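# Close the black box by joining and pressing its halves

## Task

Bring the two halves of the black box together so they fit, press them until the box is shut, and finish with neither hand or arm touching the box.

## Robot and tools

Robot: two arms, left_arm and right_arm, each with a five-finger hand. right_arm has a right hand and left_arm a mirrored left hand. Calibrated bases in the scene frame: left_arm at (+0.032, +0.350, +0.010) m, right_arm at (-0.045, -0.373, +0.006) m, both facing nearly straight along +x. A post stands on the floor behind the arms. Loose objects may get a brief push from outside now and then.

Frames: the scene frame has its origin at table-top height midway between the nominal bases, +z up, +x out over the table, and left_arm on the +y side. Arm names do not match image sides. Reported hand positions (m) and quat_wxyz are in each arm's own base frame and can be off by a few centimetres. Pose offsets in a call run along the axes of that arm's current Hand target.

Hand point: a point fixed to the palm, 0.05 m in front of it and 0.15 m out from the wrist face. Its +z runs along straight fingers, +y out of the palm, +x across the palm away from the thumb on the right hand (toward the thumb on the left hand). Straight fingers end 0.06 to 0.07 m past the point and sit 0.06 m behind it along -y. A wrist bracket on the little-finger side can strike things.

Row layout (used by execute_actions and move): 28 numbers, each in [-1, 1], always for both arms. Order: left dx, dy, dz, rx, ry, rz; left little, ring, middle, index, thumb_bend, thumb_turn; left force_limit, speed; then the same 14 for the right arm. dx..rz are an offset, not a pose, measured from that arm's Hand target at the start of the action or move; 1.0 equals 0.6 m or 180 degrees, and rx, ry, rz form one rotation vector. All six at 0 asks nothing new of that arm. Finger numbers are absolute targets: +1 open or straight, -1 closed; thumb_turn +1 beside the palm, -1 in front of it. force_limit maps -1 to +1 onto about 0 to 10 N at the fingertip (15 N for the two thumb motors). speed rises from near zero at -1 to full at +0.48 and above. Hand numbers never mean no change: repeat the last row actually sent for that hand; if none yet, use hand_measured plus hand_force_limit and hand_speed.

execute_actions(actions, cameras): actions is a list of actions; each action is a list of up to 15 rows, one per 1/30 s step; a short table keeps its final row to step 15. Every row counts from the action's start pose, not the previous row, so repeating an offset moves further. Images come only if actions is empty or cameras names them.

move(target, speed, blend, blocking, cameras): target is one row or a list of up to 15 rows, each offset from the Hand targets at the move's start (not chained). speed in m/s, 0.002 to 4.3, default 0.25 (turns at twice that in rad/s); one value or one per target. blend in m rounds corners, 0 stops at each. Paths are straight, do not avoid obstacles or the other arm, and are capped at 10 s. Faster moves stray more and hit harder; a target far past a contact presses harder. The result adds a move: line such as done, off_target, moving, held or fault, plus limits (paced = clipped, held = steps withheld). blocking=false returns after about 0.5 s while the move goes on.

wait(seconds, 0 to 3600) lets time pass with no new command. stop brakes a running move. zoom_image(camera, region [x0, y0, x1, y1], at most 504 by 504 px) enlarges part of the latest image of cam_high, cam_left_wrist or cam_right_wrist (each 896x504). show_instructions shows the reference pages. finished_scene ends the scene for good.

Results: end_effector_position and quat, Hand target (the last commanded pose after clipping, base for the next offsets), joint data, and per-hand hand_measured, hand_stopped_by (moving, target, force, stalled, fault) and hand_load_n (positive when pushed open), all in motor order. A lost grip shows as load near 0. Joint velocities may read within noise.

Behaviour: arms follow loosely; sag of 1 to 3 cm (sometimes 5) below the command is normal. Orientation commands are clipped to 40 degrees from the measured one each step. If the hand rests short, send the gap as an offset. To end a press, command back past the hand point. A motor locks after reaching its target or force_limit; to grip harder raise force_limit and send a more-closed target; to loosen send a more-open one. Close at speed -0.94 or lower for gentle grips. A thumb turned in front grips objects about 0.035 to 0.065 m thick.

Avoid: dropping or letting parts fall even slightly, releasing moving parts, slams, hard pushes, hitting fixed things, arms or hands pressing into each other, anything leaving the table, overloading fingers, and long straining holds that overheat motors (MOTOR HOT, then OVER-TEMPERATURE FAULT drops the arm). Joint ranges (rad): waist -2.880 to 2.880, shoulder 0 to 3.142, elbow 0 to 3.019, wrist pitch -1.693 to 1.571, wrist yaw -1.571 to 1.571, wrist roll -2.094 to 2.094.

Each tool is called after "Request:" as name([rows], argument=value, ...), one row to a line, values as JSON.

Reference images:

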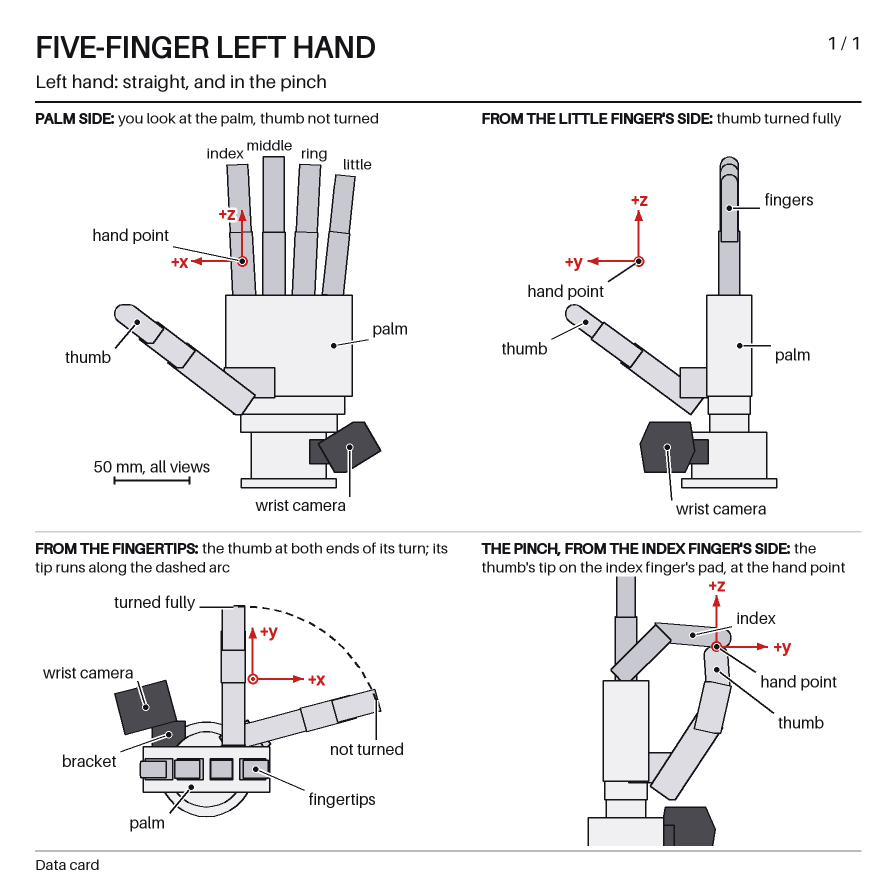

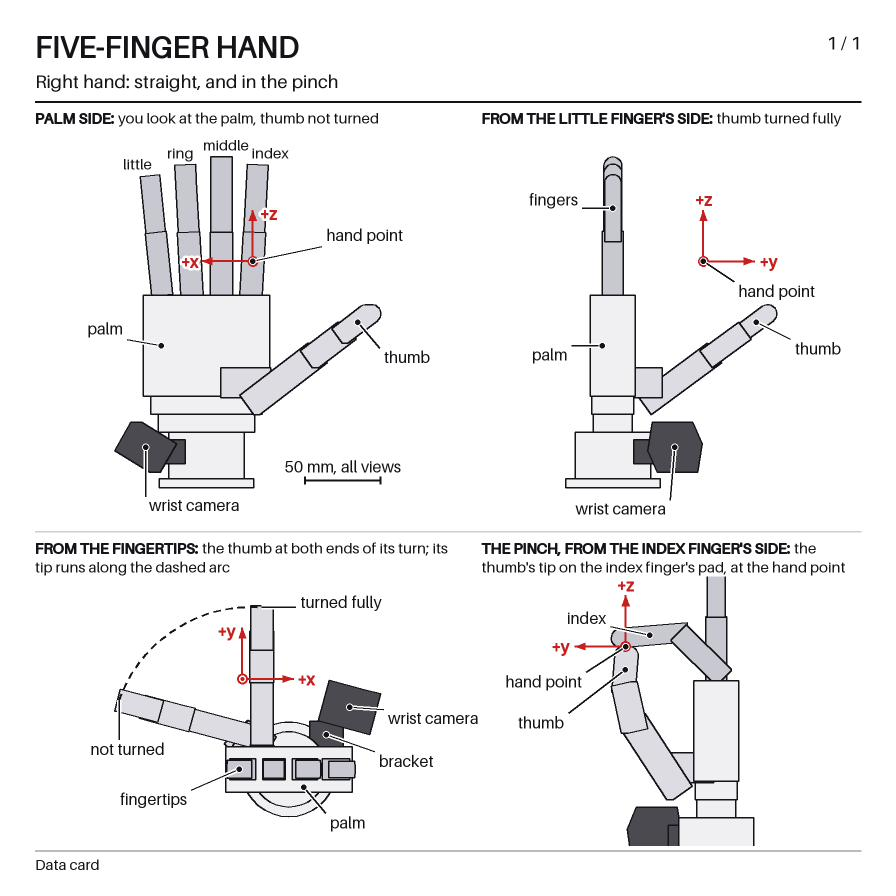

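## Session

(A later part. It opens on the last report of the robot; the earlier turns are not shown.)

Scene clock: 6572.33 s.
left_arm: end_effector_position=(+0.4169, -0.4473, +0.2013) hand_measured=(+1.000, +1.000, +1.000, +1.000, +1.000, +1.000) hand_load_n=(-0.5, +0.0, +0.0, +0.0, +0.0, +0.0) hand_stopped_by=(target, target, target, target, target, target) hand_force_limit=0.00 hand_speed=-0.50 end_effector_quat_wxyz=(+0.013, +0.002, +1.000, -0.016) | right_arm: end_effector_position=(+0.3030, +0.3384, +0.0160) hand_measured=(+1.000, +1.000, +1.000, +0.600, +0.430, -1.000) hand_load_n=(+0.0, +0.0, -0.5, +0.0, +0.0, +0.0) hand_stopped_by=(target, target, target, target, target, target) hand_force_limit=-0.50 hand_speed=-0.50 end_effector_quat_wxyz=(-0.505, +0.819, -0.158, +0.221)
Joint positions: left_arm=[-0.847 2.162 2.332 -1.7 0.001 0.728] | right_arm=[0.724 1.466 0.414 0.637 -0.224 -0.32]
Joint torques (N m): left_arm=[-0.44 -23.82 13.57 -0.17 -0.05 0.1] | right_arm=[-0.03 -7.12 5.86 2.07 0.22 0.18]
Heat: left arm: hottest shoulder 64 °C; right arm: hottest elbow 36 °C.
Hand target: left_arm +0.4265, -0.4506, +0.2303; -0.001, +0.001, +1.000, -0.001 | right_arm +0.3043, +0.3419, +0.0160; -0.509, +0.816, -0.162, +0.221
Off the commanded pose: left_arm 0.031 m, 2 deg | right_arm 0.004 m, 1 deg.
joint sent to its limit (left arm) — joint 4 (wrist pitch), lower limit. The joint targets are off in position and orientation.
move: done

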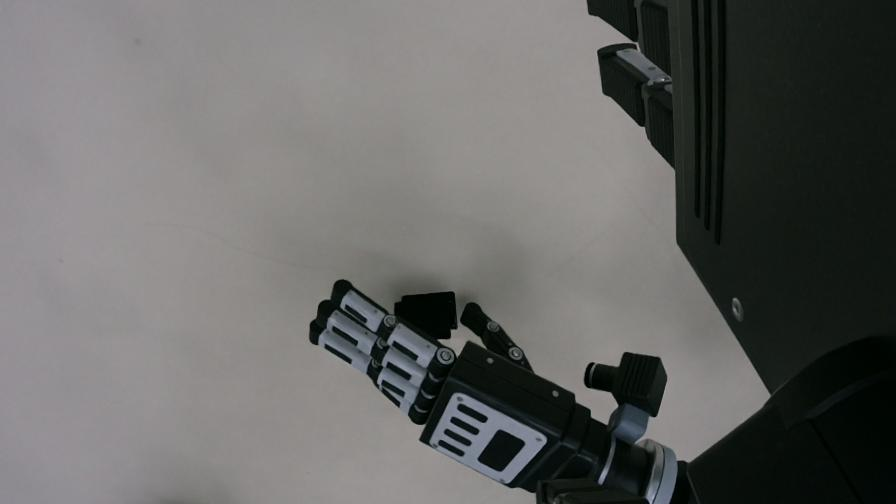

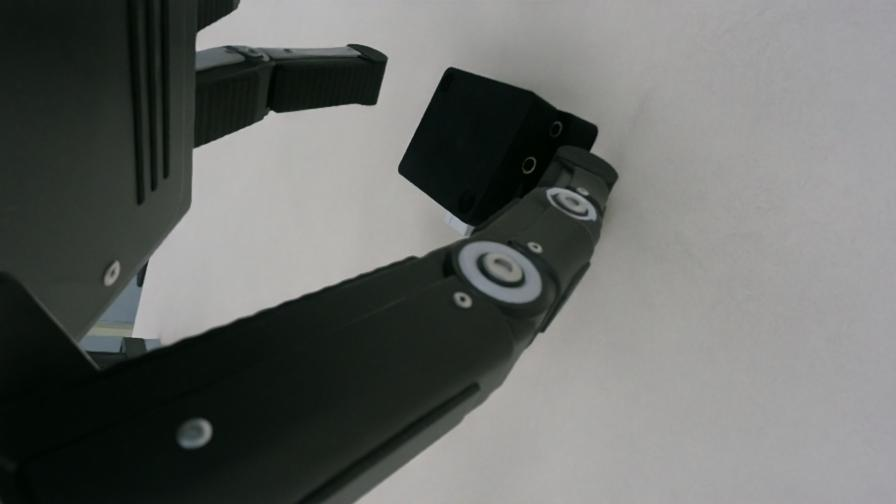

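Request:
move(target=[0,0,0,0,0,0,1,1,1,1,1,1,0,-0.5,-0.0013,0.0060,0.0026,0,0,0,1,1,1,0.6,0.43,-1,-0.5,-0.5], speed=0.03, cameras=["cam_left_wrist","cam_right_wrist"])

Request:
zoom_image(camera="cam_left_wrist", region=[370, 270, 500, 370])

Request:
zoom_image(camera="cam_right_wrist", region=[370, 50, 640, 260])

Scene clock: 6635.93 s.
left_arm: end_effector_position=(+0.4169, -0.4473, +0.2013) hand_measured=(+1.000, +1.000, +1.000, +1.000, +1.000, +1.000) hand_load_n=(+0.0, +0.0, +0.0, +0.0, +0.0, +0.0) hand_stopped_by=(target, target, target, target, target, target) hand_force_limit=0.00 hand_speed=-0.50 end_effector_quat_wxyz=(+0.013, +0.002, +1.000, -0.016) | right_arm: end_effector_position=(+0.3039, +0.3393, +0.0133) hand_measured=(+1.000, +1.000, +1.000, +0.600, +0.430, -1.000) hand_load_n=(+0.0, +0.0, +0.0, +0.0, +0.0, +0.0) hand_stopped_by=(target, target, target, target, target, target) hand_force_limit=-0.50 hand_speed=-0.50 end_effector_quat_wxyz=(-0.506, +0.819, -0.157, +0.222)
Joint positions: left_arm=[-0.847 2.162 2.332 -1.7 0.001 0.728] | right_arm=[0.724 1.481 0.414 0.656 -0.224 -0.32]
Joint torques (N m): left_arm=[-0.32 -23.88 13.64 -0.16 -0.07 0.09] | right_arm=[0.09 -7.18 5.55 2.02 0.2 0.2]
Heat: left arm: hottest shoulder 64 °C; right arm: hottest elbow 34 °C.
Hand target: left_arm +0.4265, -0.4506, +0.2303; -0.001, +0.001, +1.000, -0.001 | right_arm +0.3043, +0.3419, +0.0119; -0.509, +0.816, -0.162, +0.221
Off the commanded pose: left_arm 0.031 m, 2 deg | right_arm 0.003 m, 1 deg.
joint sent to its limit (left arm) — joint 4 (wrist pitch), lower limit. The joint targets are off in position and orientation.
move: done

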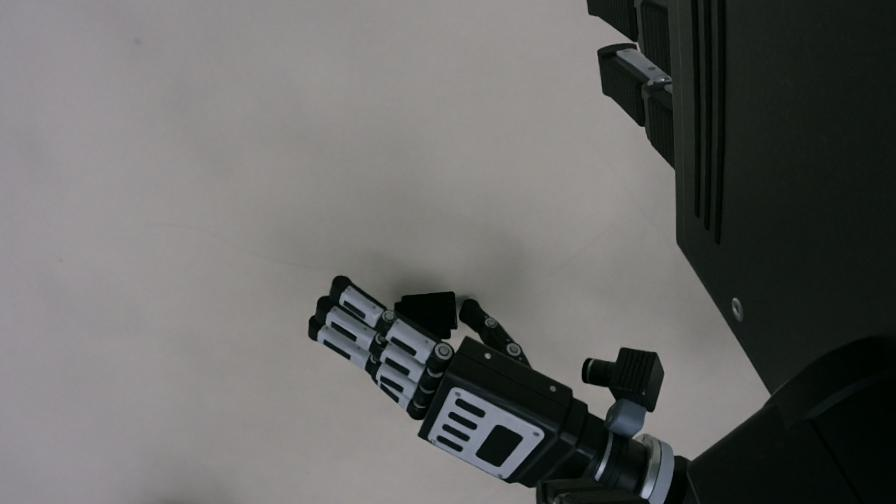

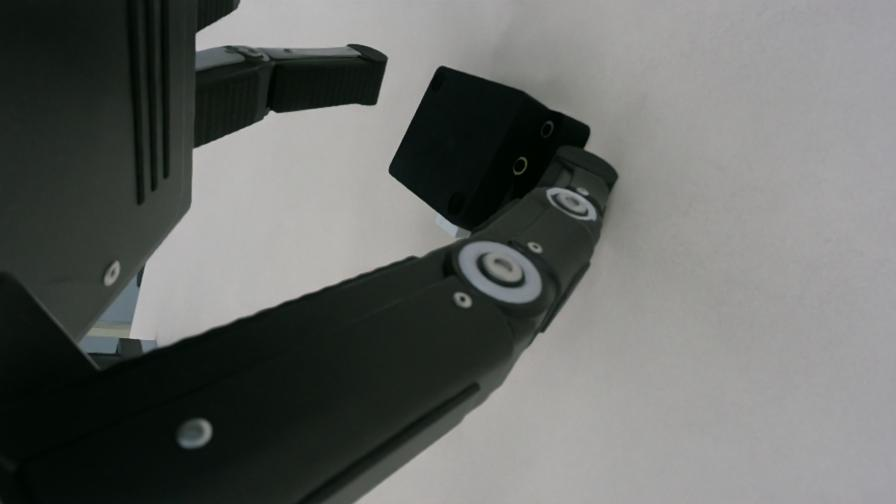

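Scaled by 3.877 from the camera's image (finer frame: 1280x720).

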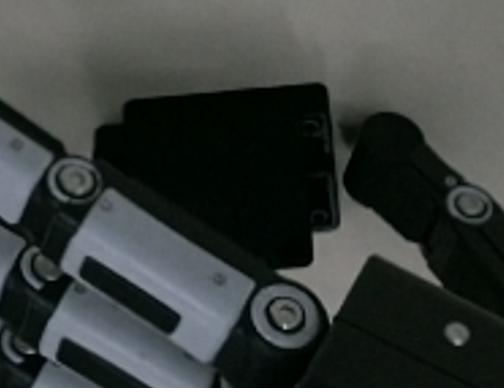

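Scaled by 1.867 from the camera's image (finer frame: 1280x720).

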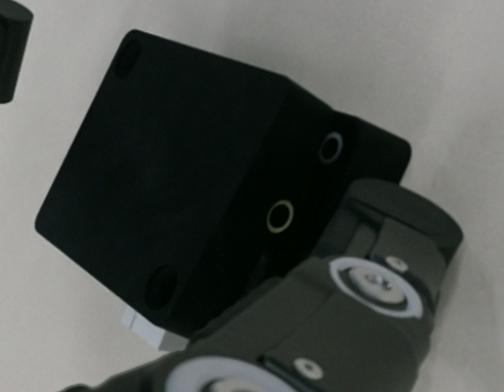

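Request:
move(target=[0,0,0,0,0,0,1,1,1,1,1,1,0,-0.5,0,0,0,0,0,0,1,1,1,0.4,0.43,-1,-0.55,-0.93], cameras=["cam_left_wrist","cam_right_wrist"])

Request:
zoom_image(camera="cam_right_wrist", region=[370, 50, 640, 260])

Scene clock: 6645.50 s.
left_arm: end_effector_position=(+0.4169, -0.4473, +0.2013) hand_measured=(+1.000, +1.000, +1.000, +1.000, +1.000, +1.000) hand_load_n=(+0.0, +0.0, +0.0, +0.0, +0.0, +0.0) hand_stopped_by=(target, target, target, target, target, target) hand_force_limit=0.00 hand_speed=-0.50 end_effector_quat_wxyz=(+0.013, +0.002, +1.000, -0.016) | right_arm: end_effector_position=(+0.3039, +0.3393, +0.0133) hand_measured=(+1.000, +1.000, +1.000, +0.400, +0.430, -1.000) hand_load_n=(+0.0, +0.0, +0.0, +0.0, +0.5, +0.0) hand_stopped_by=(target, target, target, target, target, target) hand_force_limit=-0.55 hand_speed=-0.93 end_effector_quat_wxyz=(-0.506, +0.819, -0.158, +0.222)
Joint positions: left_arm=[-0.847 2.162 2.332 -1.7 0.001 0.728] | right_arm=[0.724 1.481 0.414 0.656 -0.224 -0.32]
Joint torques (N m): left_arm=[-0.5 -23.82 13.59 -0.12 -0.04 0.11] | right_arm=[-0.32 -7.36 5.53 2.06 0.19 0.21]
Heat: left arm: hottest shoulder 64 °C; right arm: hottest elbow 34 °C.
Hand target: left_arm +0.4265, -0.4506, +0.2303; -0.001, +0.001, +1.000, -0.001 | right_arm +0.3043, +0.3419, +0.0119; -0.509, +0.816, -0.162, +0.221
Off the commanded pose: left_arm 0.031 m, 2 deg | right_arm 0.003 m, 1 deg.
joint sent to its limit (left arm) — joint 4 (wrist pitch), lower limit. The joint targets are off in position and orientation.
move: done

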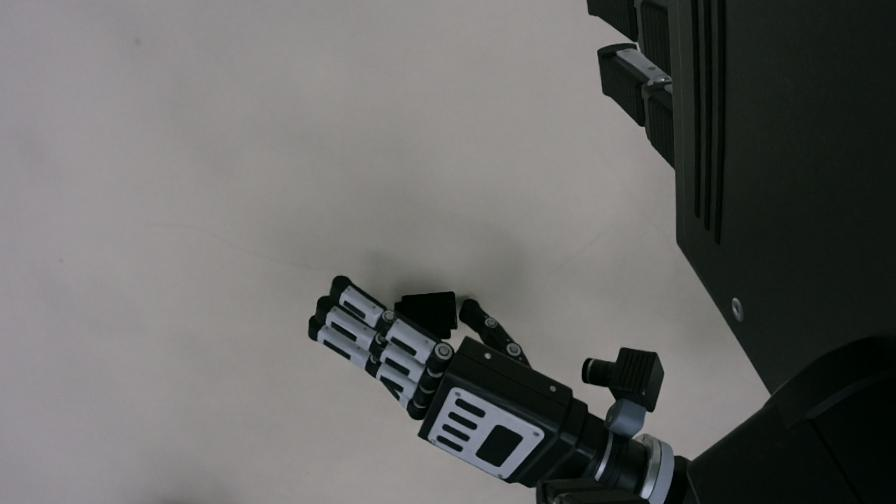

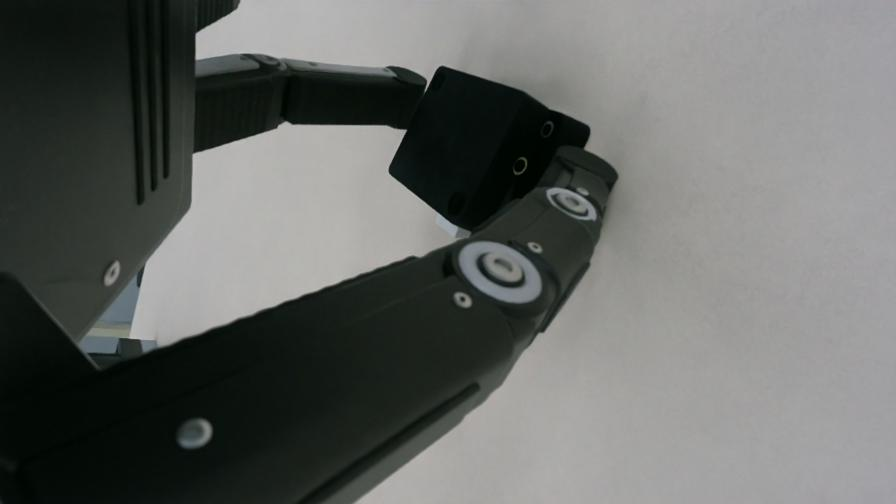

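Scaled by 1.867 from the camera's image (finer frame: 1280x720).

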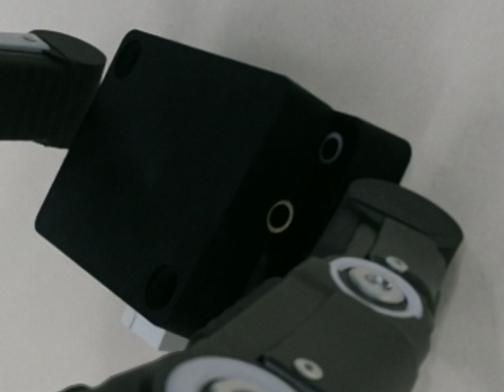

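Request:
move(target=[0,0,0,0,0,0,1,1,1,1,1,1,0,-0.5,0,0,0,0,0,0,1,1,1,0.34,0.43,-1,-0.55,-0.95], cameras=["cam_left_wrist","cam_right_wrist"])

Request:
zoom_image(camera="cam_right_wrist", region=[370, 50, 640, 260])

Request:
zoom_image(camera="cam_left_wrist", region=[370, 270, 500, 370])

Scene clock: 6657.17 s.
left_arm: end_effector_position=(+0.4169, -0.4473, +0.2013) hand_measured=(+1.000, +1.000, +1.000, +1.000, +1.000, +1.000) hand_load_n=(+0.0, +0.0, +0.0, +0.0, +0.0, +0.0) hand_stopped_by=(target, target, target, target, target, target) hand_force_limit=0.00 hand_speed=-0.50 end_effector_quat_wxyz=(+0.013, +0.002, +1.000, -0.016) | right_arm: end_effector_position=(+0.3039, +0.3393, +0.0133) hand_measured=(+1.000, +1.000, +1.000, +0.340, +0.430, -1.000) hand_load_n=(+0.0, +0.0, +0.0, +0.0, +0.0, +0.0) hand_stopped_by=(target, target, target, target, target, target) hand_force_limit=-0.55 hand_speed=-0.95 end_effector_quat_wxyz=(-0.506, +0.819, -0.158, +0.222)
Joint positions: left_arm=[-0.847 2.162 2.332 -1.7 0.001 0.728] | right_arm=[0.724 1.481 0.414 0.656 -0.224 -0.32]
Joint torques (N m): left_arm=[-0.32 -23.94 13.57 -0.2 -0.05 0.1] | right_arm=[-0.09 -7.18 5.61 2.04 0.18 0.21]
Heat: left arm: hottest shoulder 64 °C; right arm: hottest elbow 33 °C.
Hand target: left_arm +0.4265, -0.4506, +0.2303; -0.001, +0.001, +1.000, -0.001 | right_arm +0.3043, +0.3419, +0.0119; -0.509, +0.816, -0.162, +0.221
Off the commanded pose: left_arm 0.031 m, 2 deg | right_arm 0.003 m, 1 deg.
joint sent to its limit (left arm) — joint 4 (wrist pitch), lower limit. The joint targets are off in position and orientation.
move: done

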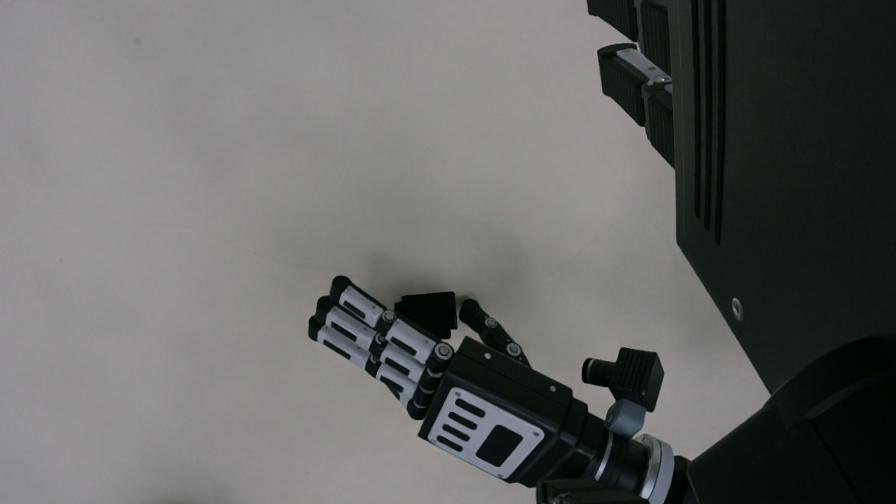

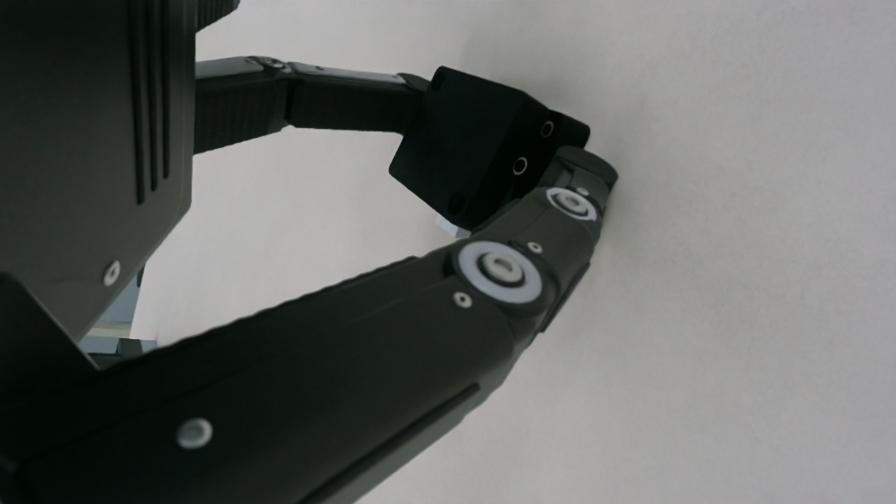

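Scaled by 1.867 from the camera's image (finer frame: 1280x720).

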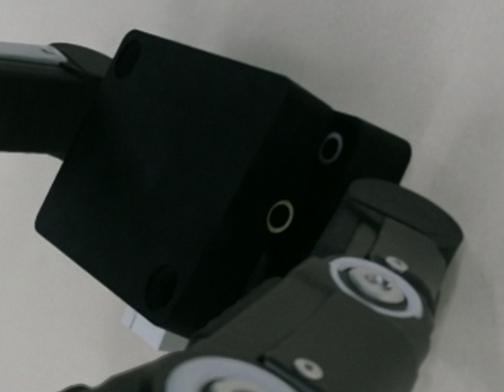

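Scaled by 3.877 from the camera's image (finer frame: 1280x720).

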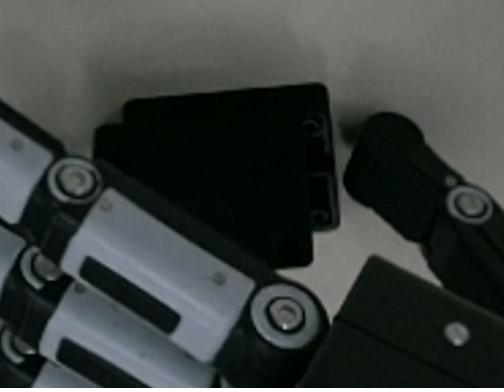

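Request:
move(target=[0,0,0,0,0,0,1,1,1,1,1,1,0,-0.5,0,0,0,0,0,0,1,1,1,0.29,0.43,-1,-0.55,-0.95], cameras=["cam_left_wrist","cam_right_wrist"])

Request:
zoom_image(camera="cam_right_wrist", region=[370, 50, 640, 260])

Request:
zoom_image(camera="cam_left_wrist", region=[370, 270, 500, 370])

Scene clock: 6664.50 s.
left_arm: end_effector_position=(+0.4169, -0.4473, +0.2013) hand_measured=(+1.000, +1.000, +1.000, +1.000, +1.000, +1.000) hand_load_n=(+0.0, +0.0, +0.0, +0.0, +0.0, +0.0) hand_stopped_by=(target, target, target, target, target, target) hand_force_limit=0.00 hand_speed=-0.50 end_effector_quat_wxyz=(+0.013, +0.002, +1.000, -0.016) | right_arm: end_effector_position=(+0.3039, +0.3393, +0.0133) hand_measured=(+1.000, +1.000, +1.000, +0.290, +0.430, -1.000) hand_load_n=(+0.0, +0.0, +0.0, +0.0, +0.0, +0.0) hand_stopped_by=(target, target, target, target, target, target) hand_force_limit=-0.55 hand_speed=-0.95 end_effector_quat_wxyz=(-0.506, +0.819, -0.158, +0.222)
Joint positions: left_arm=[-0.847 2.162 2.332 -1.7 0.001 0.728] | right_arm=[0.724 1.481 0.414 0.656 -0.224 -0.32]
Joint torques (N m): left_arm=[-0.09 -23.71 13.6 -0.17 -0.05 0.08] | right_arm=[-0.21 -7.06 5.56 1.99 0.19 0.19]
Heat: left arm: hottest shoulder 64 °C; right arm: hottest elbow 33 °C.
Hand target: left_arm +0.4265, -0.4506, +0.2303; -0.001, +0.001, +1.000, -0.001 | right_arm +0.3043, +0.3419, +0.0119; -0.509, +0.816, -0.162, +0.221
Off the commanded pose: left_arm 0.031 m, 2 deg | right_arm 0.003 m, 1 deg.
joint sent to its limit (left arm) — joint 4 (wrist pitch), lower limit. The joint targets are off in position and orientation.
move: done

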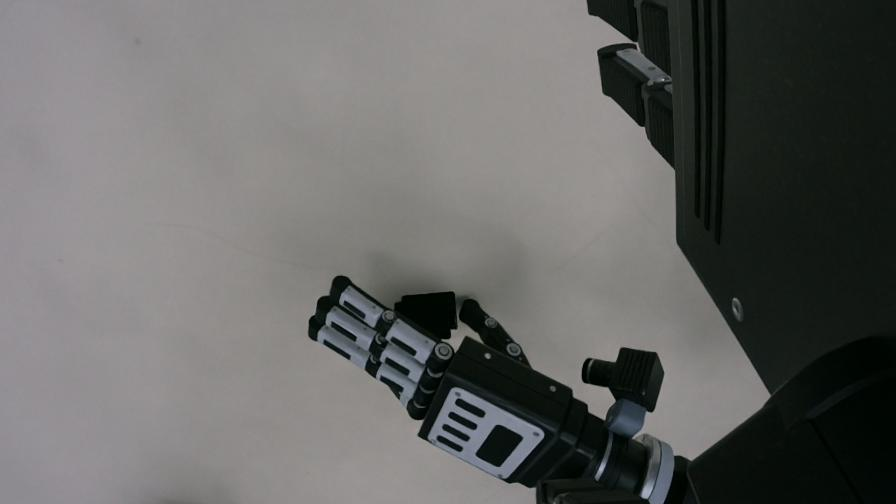

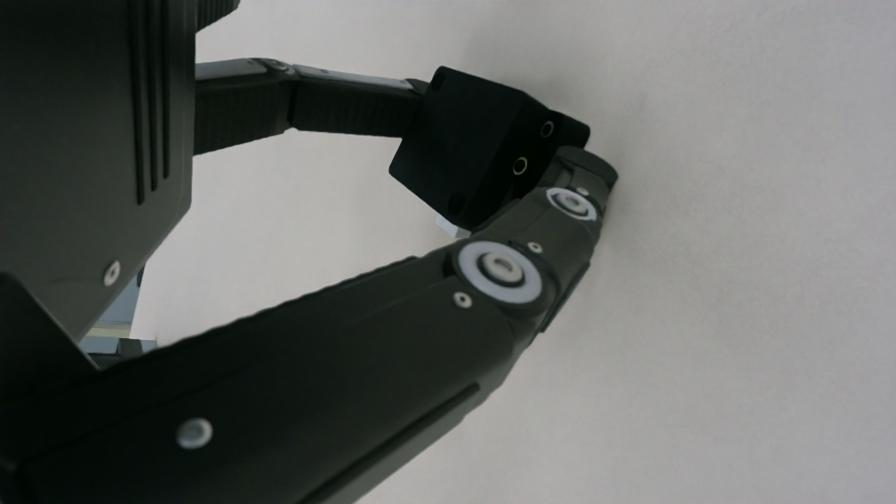

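Scaled by 1.867 from the camera's image (finer frame: 1280x720).

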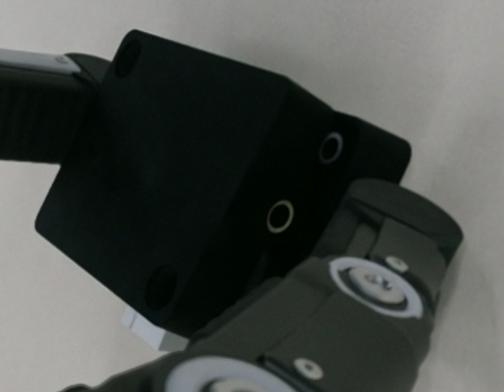

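Scaled by 3.877 from the camera's image (finer frame: 1280x720).

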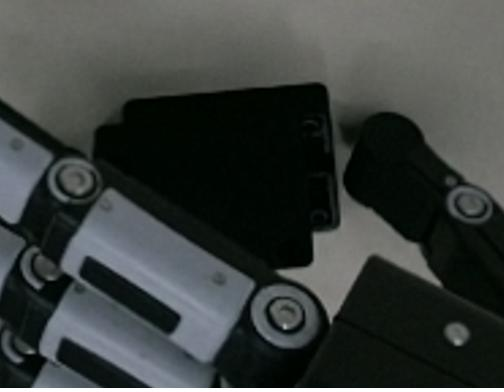

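Request:
move(target=[0,0,0,0,0,0,1,1,1,1,1,1,0,-0.5,0,0,0,0,0,0,1,1,1,0.24,0.43,-1,-0.55,-0.95], cameras=["cam_left_wrist","cam_right_wrist"])

Request:
zoom_image(camera="cam_right_wrist", region=[370, 50, 640, 260])

Request:
zoom_image(camera="cam_left_wrist", region=[370, 270, 500, 370])

Scene clock: 6672.30 s.
left_arm: end_effector_position=(+0.4169, -0.4473, +0.2013) hand_measured=(+1.000, +1.000, +1.000, +1.000, +1.000, +1.000) hand_load_n=(+0.0, +0.0, +0.0, +0.0, +0.0, +0.0) hand_stopped_by=(target, target, target, target, target, target) hand_force_limit=0.00 hand_speed=-0.50 end_effector_quat_wxyz=(+0.013, +0.002, +1.000, -0.016) | right_arm: end_effector_position=(+0.3039, +0.3393, +0.0133) hand_measured=(+1.000, +1.000, +1.000, +0.240, +0.430, -1.000) hand_load_n=(+0.0, +0.0, +0.0, +0.0, +0.0, +0.0) hand_stopped_by=(target, target, target, target, target, target) hand_force_limit=-0.55 hand_speed=-0.95 end_effector_quat_wxyz=(-0.506, +0.819, -0.158, +0.222)
Joint positions: left_arm=[-0.847 2.162 2.332 -1.7 0.001 0.728] | right_arm=[0.724 1.481 0.414 0.656 -0.224 -0.32]
Joint torques (N m): left_arm=[-0.15 -23.88 13.72 -0.18 -0.06 0.09] | right_arm=[-0.21 -7.41 5.63 2.04 0.18 0.2]
Heat: left arm: hottest shoulder 64 °C; right arm: hottest elbow 33 °C.
Hand target: left_arm +0.4265, -0.4506, +0.2303; -0.001, +0.001, +1.000, -0.001 | right_arm +0.3043, +0.3419, +0.0119; -0.509, +0.816, -0.162, +0.221
Off the commanded pose: left_arm 0.031 m, 2 deg | right_arm 0.003 m, 1 deg.
joint sent to its limit (left arm) — joint 4 (wrist pitch), lower limit. The joint targets are off in position and orientation.
move: done

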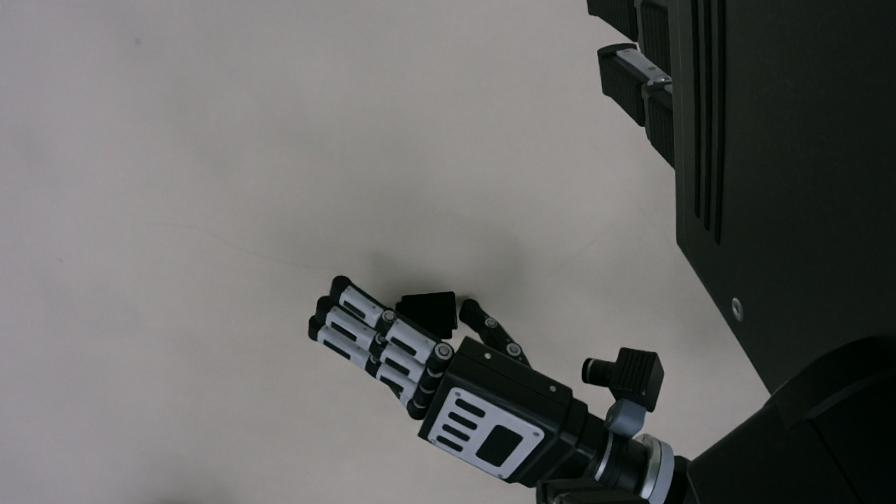

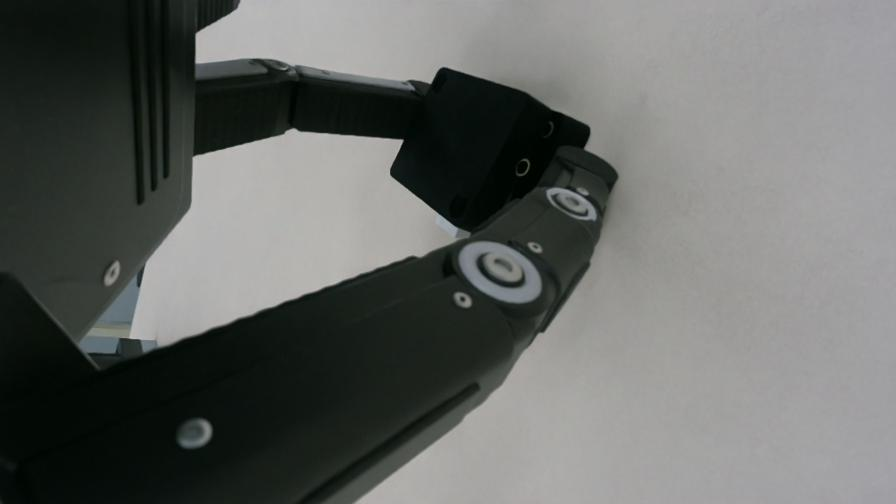

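Scaled by 1.867 from the camera's image (finer frame: 1280x720).

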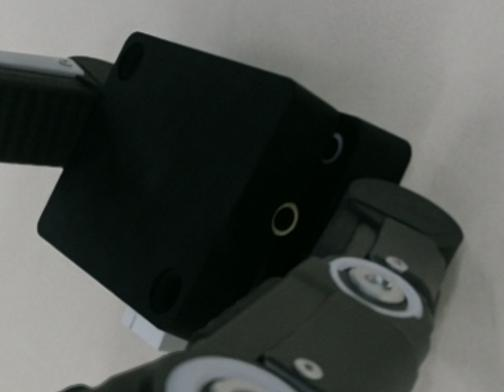

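Scaled by 3.877 from the camera's image (finer frame: 1280x720).

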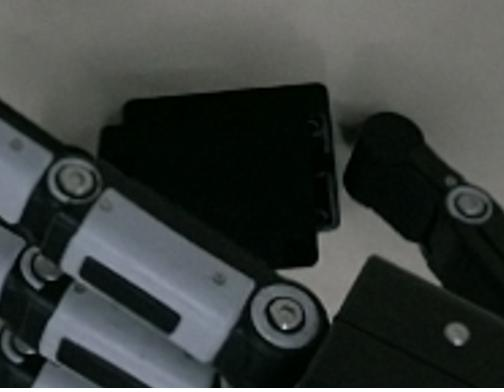

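Request:
move(target=[0,0,0,0,0,0,1,1,1,1,1,1,0,-0.5,0,0,0,0,0,0,1,1,1,0.21,0.43,-1,-0.55,-0.95], cameras=["cam_left_wrist","cam_right_wrist"])

Request:
zoom_image(camera="cam_right_wrist", region=[370, 50, 640, 260])

Request:
zoom_image(camera="cam_left_wrist", region=[370, 270, 500, 370])

Scene clock: 6682.53 s.
left_arm: end_effector_position=(+0.4169, -0.4473, +0.2013) hand_measured=(+1.000, +1.000, +1.000, +1.000, +1.000, +1.000) hand_load_n=(+0.0, +0.0, +0.5, +0.0, +0.0, +0.0) hand_stopped_by=(target, target, target, target, target, target) hand_force_limit=0.00 hand_speed=-0.50 end_effector_quat_wxyz=(+0.013, +0.002, +1.000, -0.016) | right_arm: end_effector_position=(+0.3039, +0.3393, +0.0133) hand_measured=(+1.000, +1.000, +1.000, +0.210, +0.430, -1.000) hand_load_n=(+0.0, +0.0, +0.0, +0.5, +0.0, +0.0) hand_stopped_by=(target, target, target, target, target, target) hand_force_limit=-0.55 hand_speed=-0.95 end_effector_quat_wxyz=(-0.506, +0.819, -0.158, +0.222)
Joint positions: left_arm=[-0.847 2.162 2.332 -1.7 0.001 0.728] | right_arm=[0.724 1.481 0.414 0.656 -0.224 -0.32]
Joint torques (N m): left_arm=[-0.15 -23.36 13.67 -0.23 -0.03 0.09] | right_arm=[-0.32 -7.3 5.5 2.11 0.19 0.2]
Heat: left arm: hottest shoulder 64 °C; right arm: hottest elbow 33 °C.
Hand target: left_arm +0.4265, -0.4506, +0.2303; -0.001, +0.001, +1.000, -0.001 | right_arm +0.3043, +0.3419, +0.0119; -0.509, +0.816, -0.162, +0.221
Off the commanded pose: left_arm 0.031 m, 2 deg | right_arm 0.003 m, 1 deg.
joint sent to its limit (left arm) — joint 4 (wrist pitch), lower limit. The joint targets are off in position and orientation.
move: done

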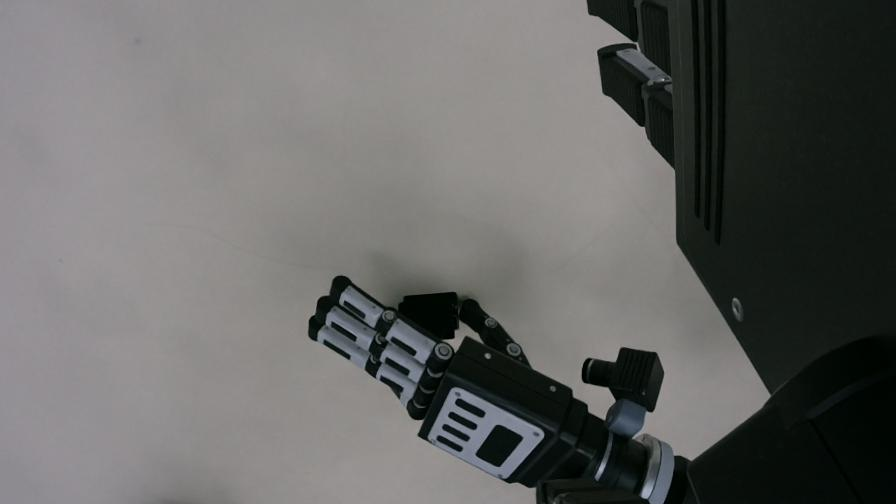

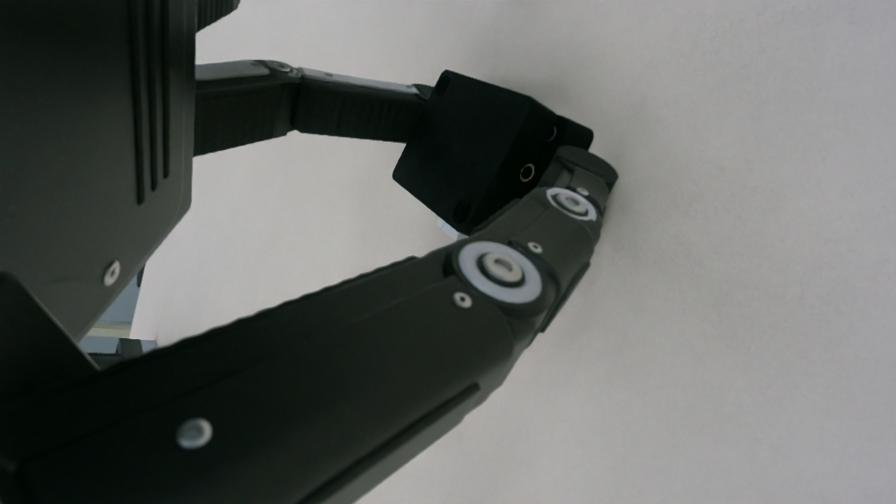

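Scaled by 1.867 from the camera's image (finer frame: 1280x720).

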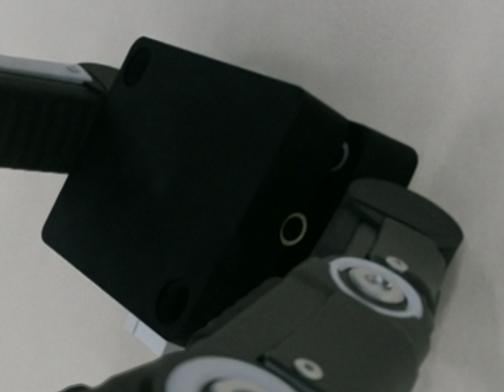

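Scaled by 3.877 from the camera's image (finer frame: 1280x720).

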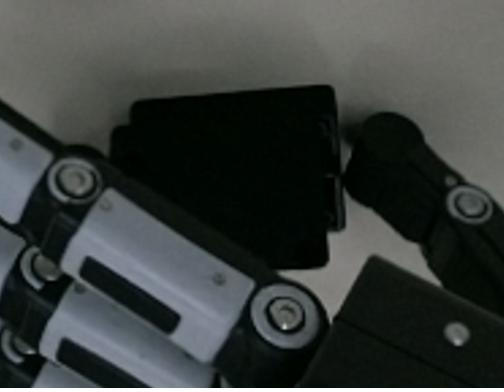

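Request:
move(target=[0,0,0,0,0,0,1,1,1,1,1,1,0,-0.5,0,0,0,0,0,0,1,1,1,0.18,0.43,-1,-0.55,-0.95], cameras=["cam_left_wrist","cam_right_wrist"])

Request:
zoom_image(camera="cam_right_wrist", region=[370, 50, 640, 260])

Request:
zoom_image(camera="cam_left_wrist", region=[370, 270, 500, 370])

Scene clock: 6689.93 s.
left_arm: end_effector_position=(+0.4169, -0.4473, +0.2013) hand_measured=(+1.000, +1.000, +1.000, +1.000, +1.000, +1.000) hand_load_n=(+0.0, +0.0, +0.0, +0.0, +0.0, +0.0) hand_stopped_by=(target, target, target, target, target, target) hand_force_limit=0.00 hand_speed=-0.50 end_effector_quat_wxyz=(+0.013, +0.002, +1.000, -0.016) | right_arm: end_effector_position=(+0.3039, +0.3393, +0.0133) hand_measured=(+1.000, +1.000, +1.000, +0.180, +0.430, -1.000) hand_load_n=(+0.0, +0.0, +0.0, +0.0, +0.0, +0.5) hand_stopped_by=(target, target, target, target, target, target) hand_force_limit=-0.55 hand_speed=-0.95 end_effector_quat_wxyz=(-0.506, +0.819, -0.158, +0.222)
Joint positions: left_arm=[-0.847 2.162 2.332 -1.7 0.001 0.728] | right_arm=[0.724 1.481 0.414 0.656 -0.224 -0.32]
Joint torques (N m): left_arm=[-0.09 -23.59 13.7 -0.28 -0.05 0.1] | right_arm=[-0.56 -7.3 5.57 2.07 0.19 0.21]
Heat: left arm: hottest shoulder 64 °C; right arm: hottest elbow 33 °C.
Hand target: left_arm +0.4265, -0.4506, +0.2303; -0.001, +0.001, +1.000, -0.001 | right_arm +0.3043, +0.3419, +0.0119; -0.509, +0.816, -0.162, +0.221
Off the commanded pose: left_arm 0.031 m, 2 deg | right_arm 0.003 m, 1 deg.
joint sent to its limit (left arm) — joint 4 (wrist pitch), lower limit. The joint targets are off in position and orientation.
move: done

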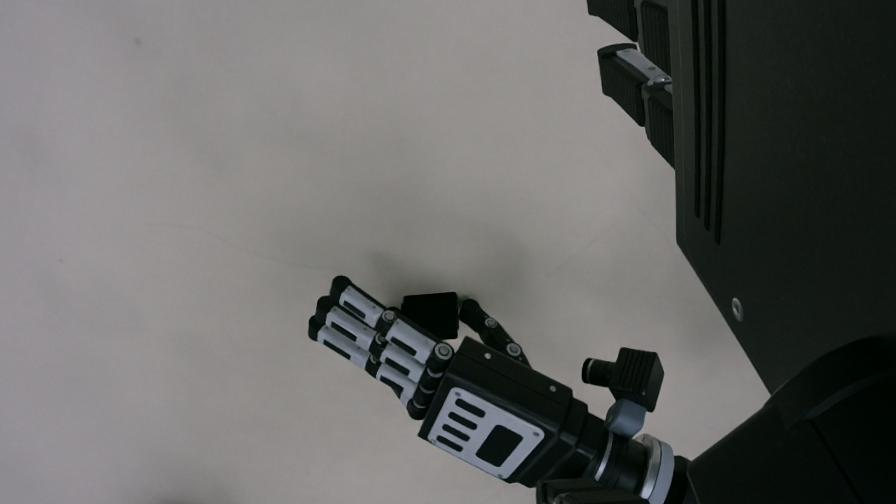

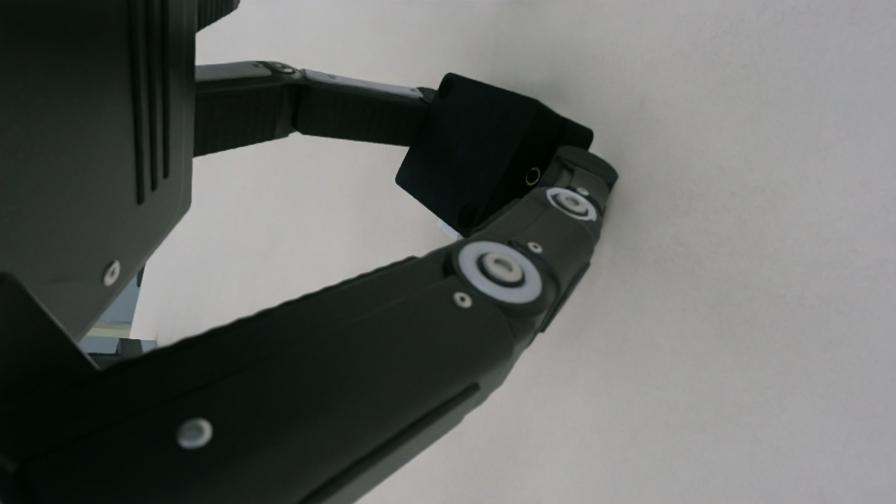

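Scaled by 1.867 from the camera's image (finer frame: 1280x720).

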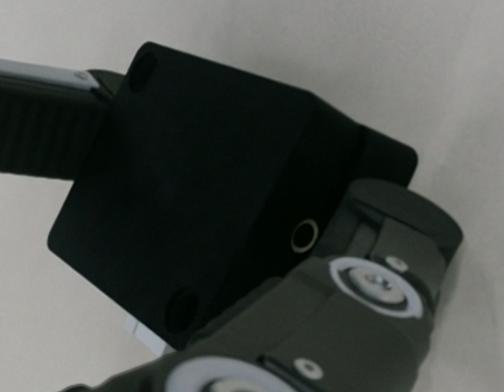

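Scaled by 3.877 from the camera's image (finer frame: 1280x720).

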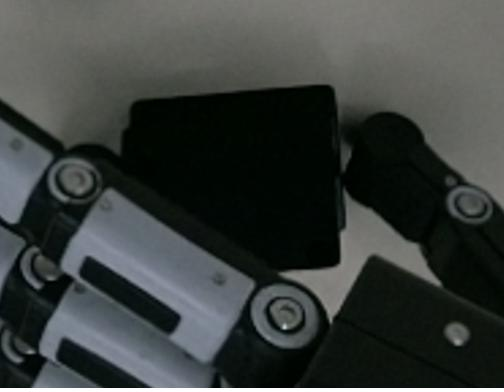

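Request:
move(target=[0,0,0,0,0,0,1,1,1,1,1,1,0,-0.5,0,0,0,0,0,0,1,1,1,0.16,0.43,-1,-0.55,-0.95], cameras=["cam_left_wrist","cam_right_wrist"])

Request:
zoom_image(camera="cam_right_wrist", region=[370, 50, 640, 260])

Request:
zoom_image(camera="cam_left_wrist", region=[370, 270, 500, 370])

Scene clock: 6700.10 s.
left_arm: end_effector_position=(+0.4169, -0.4473, +0.2013) hand_measured=(+1.000, +1.000, +1.000, +1.000, +1.000, +1.000) hand_load_n=(+0.0, +0.0, +0.0, +0.0, +0.0, +0.0) hand_stopped_by=(target, target, target, target, target, target) hand_force_limit=0.00 hand_speed=-0.50 end_effector_quat_wxyz=(+0.013, +0.002, +1.000, -0.016) | right_arm: end_effector_position=(+0.3039, +0.3393, +0.0133) hand_measured=(+1.000, +1.000, +1.000, +0.160, +0.430, -1.000) hand_load_n=(+0.0, +0.0, +0.0, +0.0, +0.0, +0.0) hand_stopped_by=(target, target, target, target, target, target) hand_force_limit=-0.55 hand_speed=-0.95 end_effector_quat_wxyz=(-0.506, +0.819, -0.158, +0.222)
Joint positions: left_arm=[-0.847 2.162 2.332 -1.7 0.001 0.728] | right_arm=[0.724 1.481 0.414 0.656 -0.224 -0.32]
Joint torques (N m): left_arm=[-0.38 -23.47 13.53 -0.17 -0.05 0.1] | right_arm=[-0.15 -7.24 5.63 2.11 0.19 0.2]
Heat: left arm: hottest shoulder 64 °C; right arm: hottest elbow 33 °C.
Hand target: left_arm +0.4265, -0.4506, +0.2303; -0.001, +0.001, +1.000, -0.001 | right_arm +0.3043, +0.3419, +0.0119; -0.509, +0.816, -0.162, +0.221
Off the commanded pose: left_arm 0.031 m, 2 deg | right_arm 0.003 m, 1 deg.
joint sent to its limit (left arm) — joint 4 (wrist pitch), lower limit. The joint targets are off in position and orientation.
move: done

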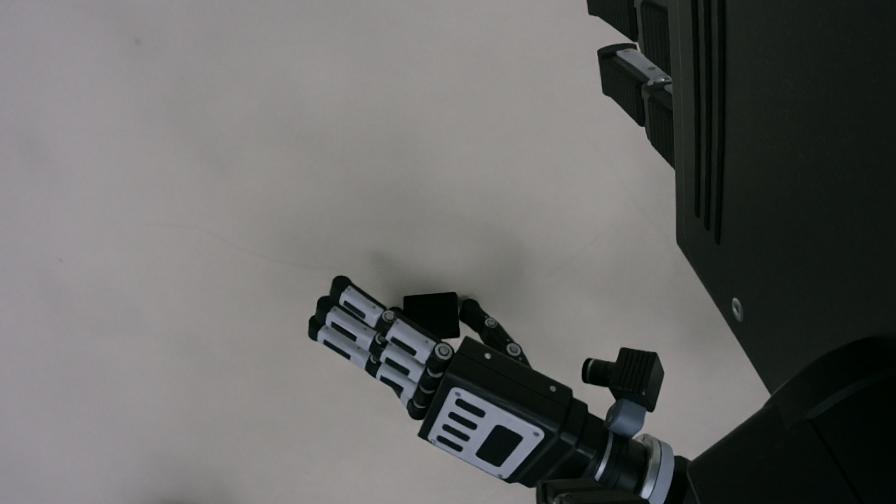

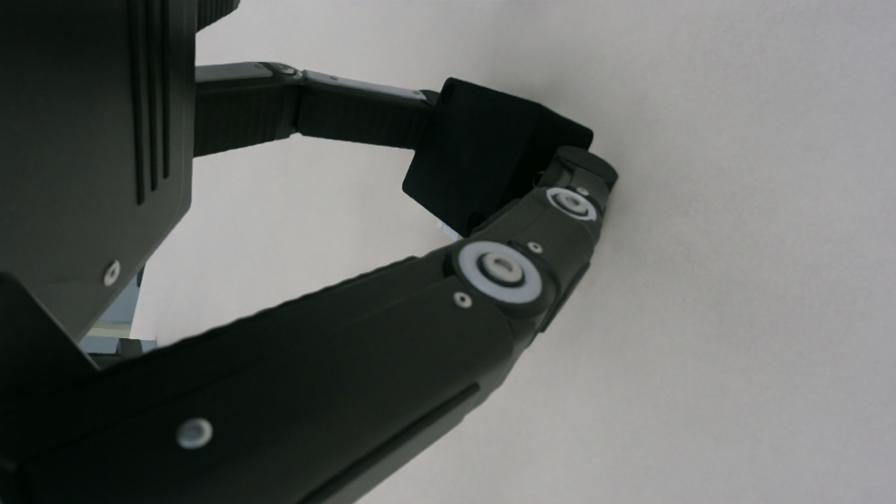

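Scaled by 1.867 from the camera's image (finer frame: 1280x720).

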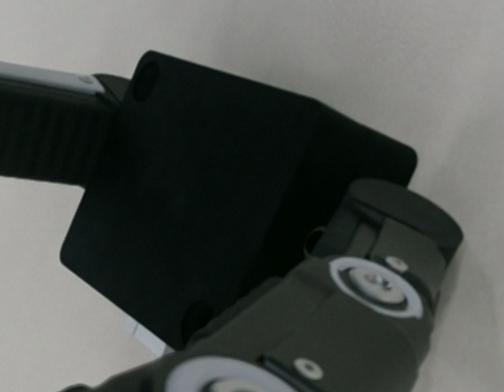

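Scaled by 3.877 from the camera's image (finer frame: 1280x720).

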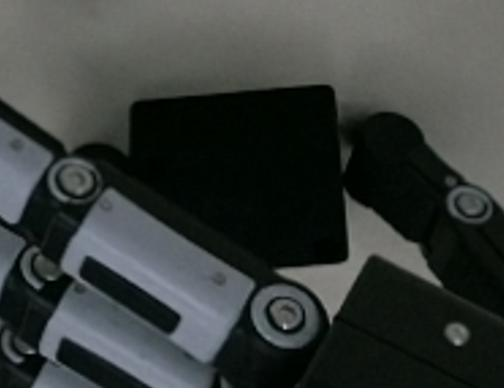

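Request:
zoom_image(camera="cam_right_wrist", region=[500, 80, 610, 200])

Request:
zoom_image(camera="cam_left_wrist", region=[385, 280, 475, 350])

Scaled by 4.200 from the camera's image (finer frame: 1280x720).

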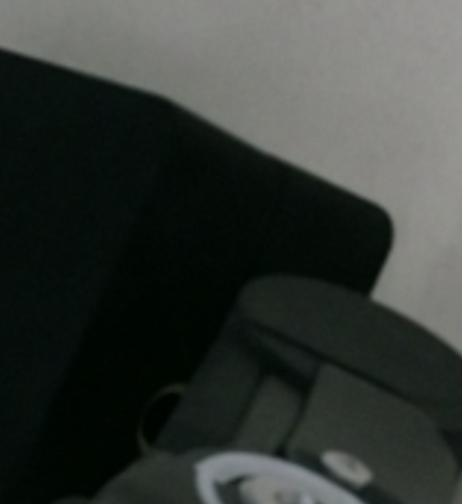

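Scaled by 5.600 from the camera's image (finer frame: 1280x720).

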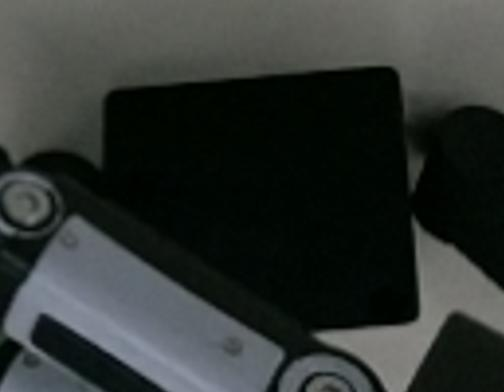

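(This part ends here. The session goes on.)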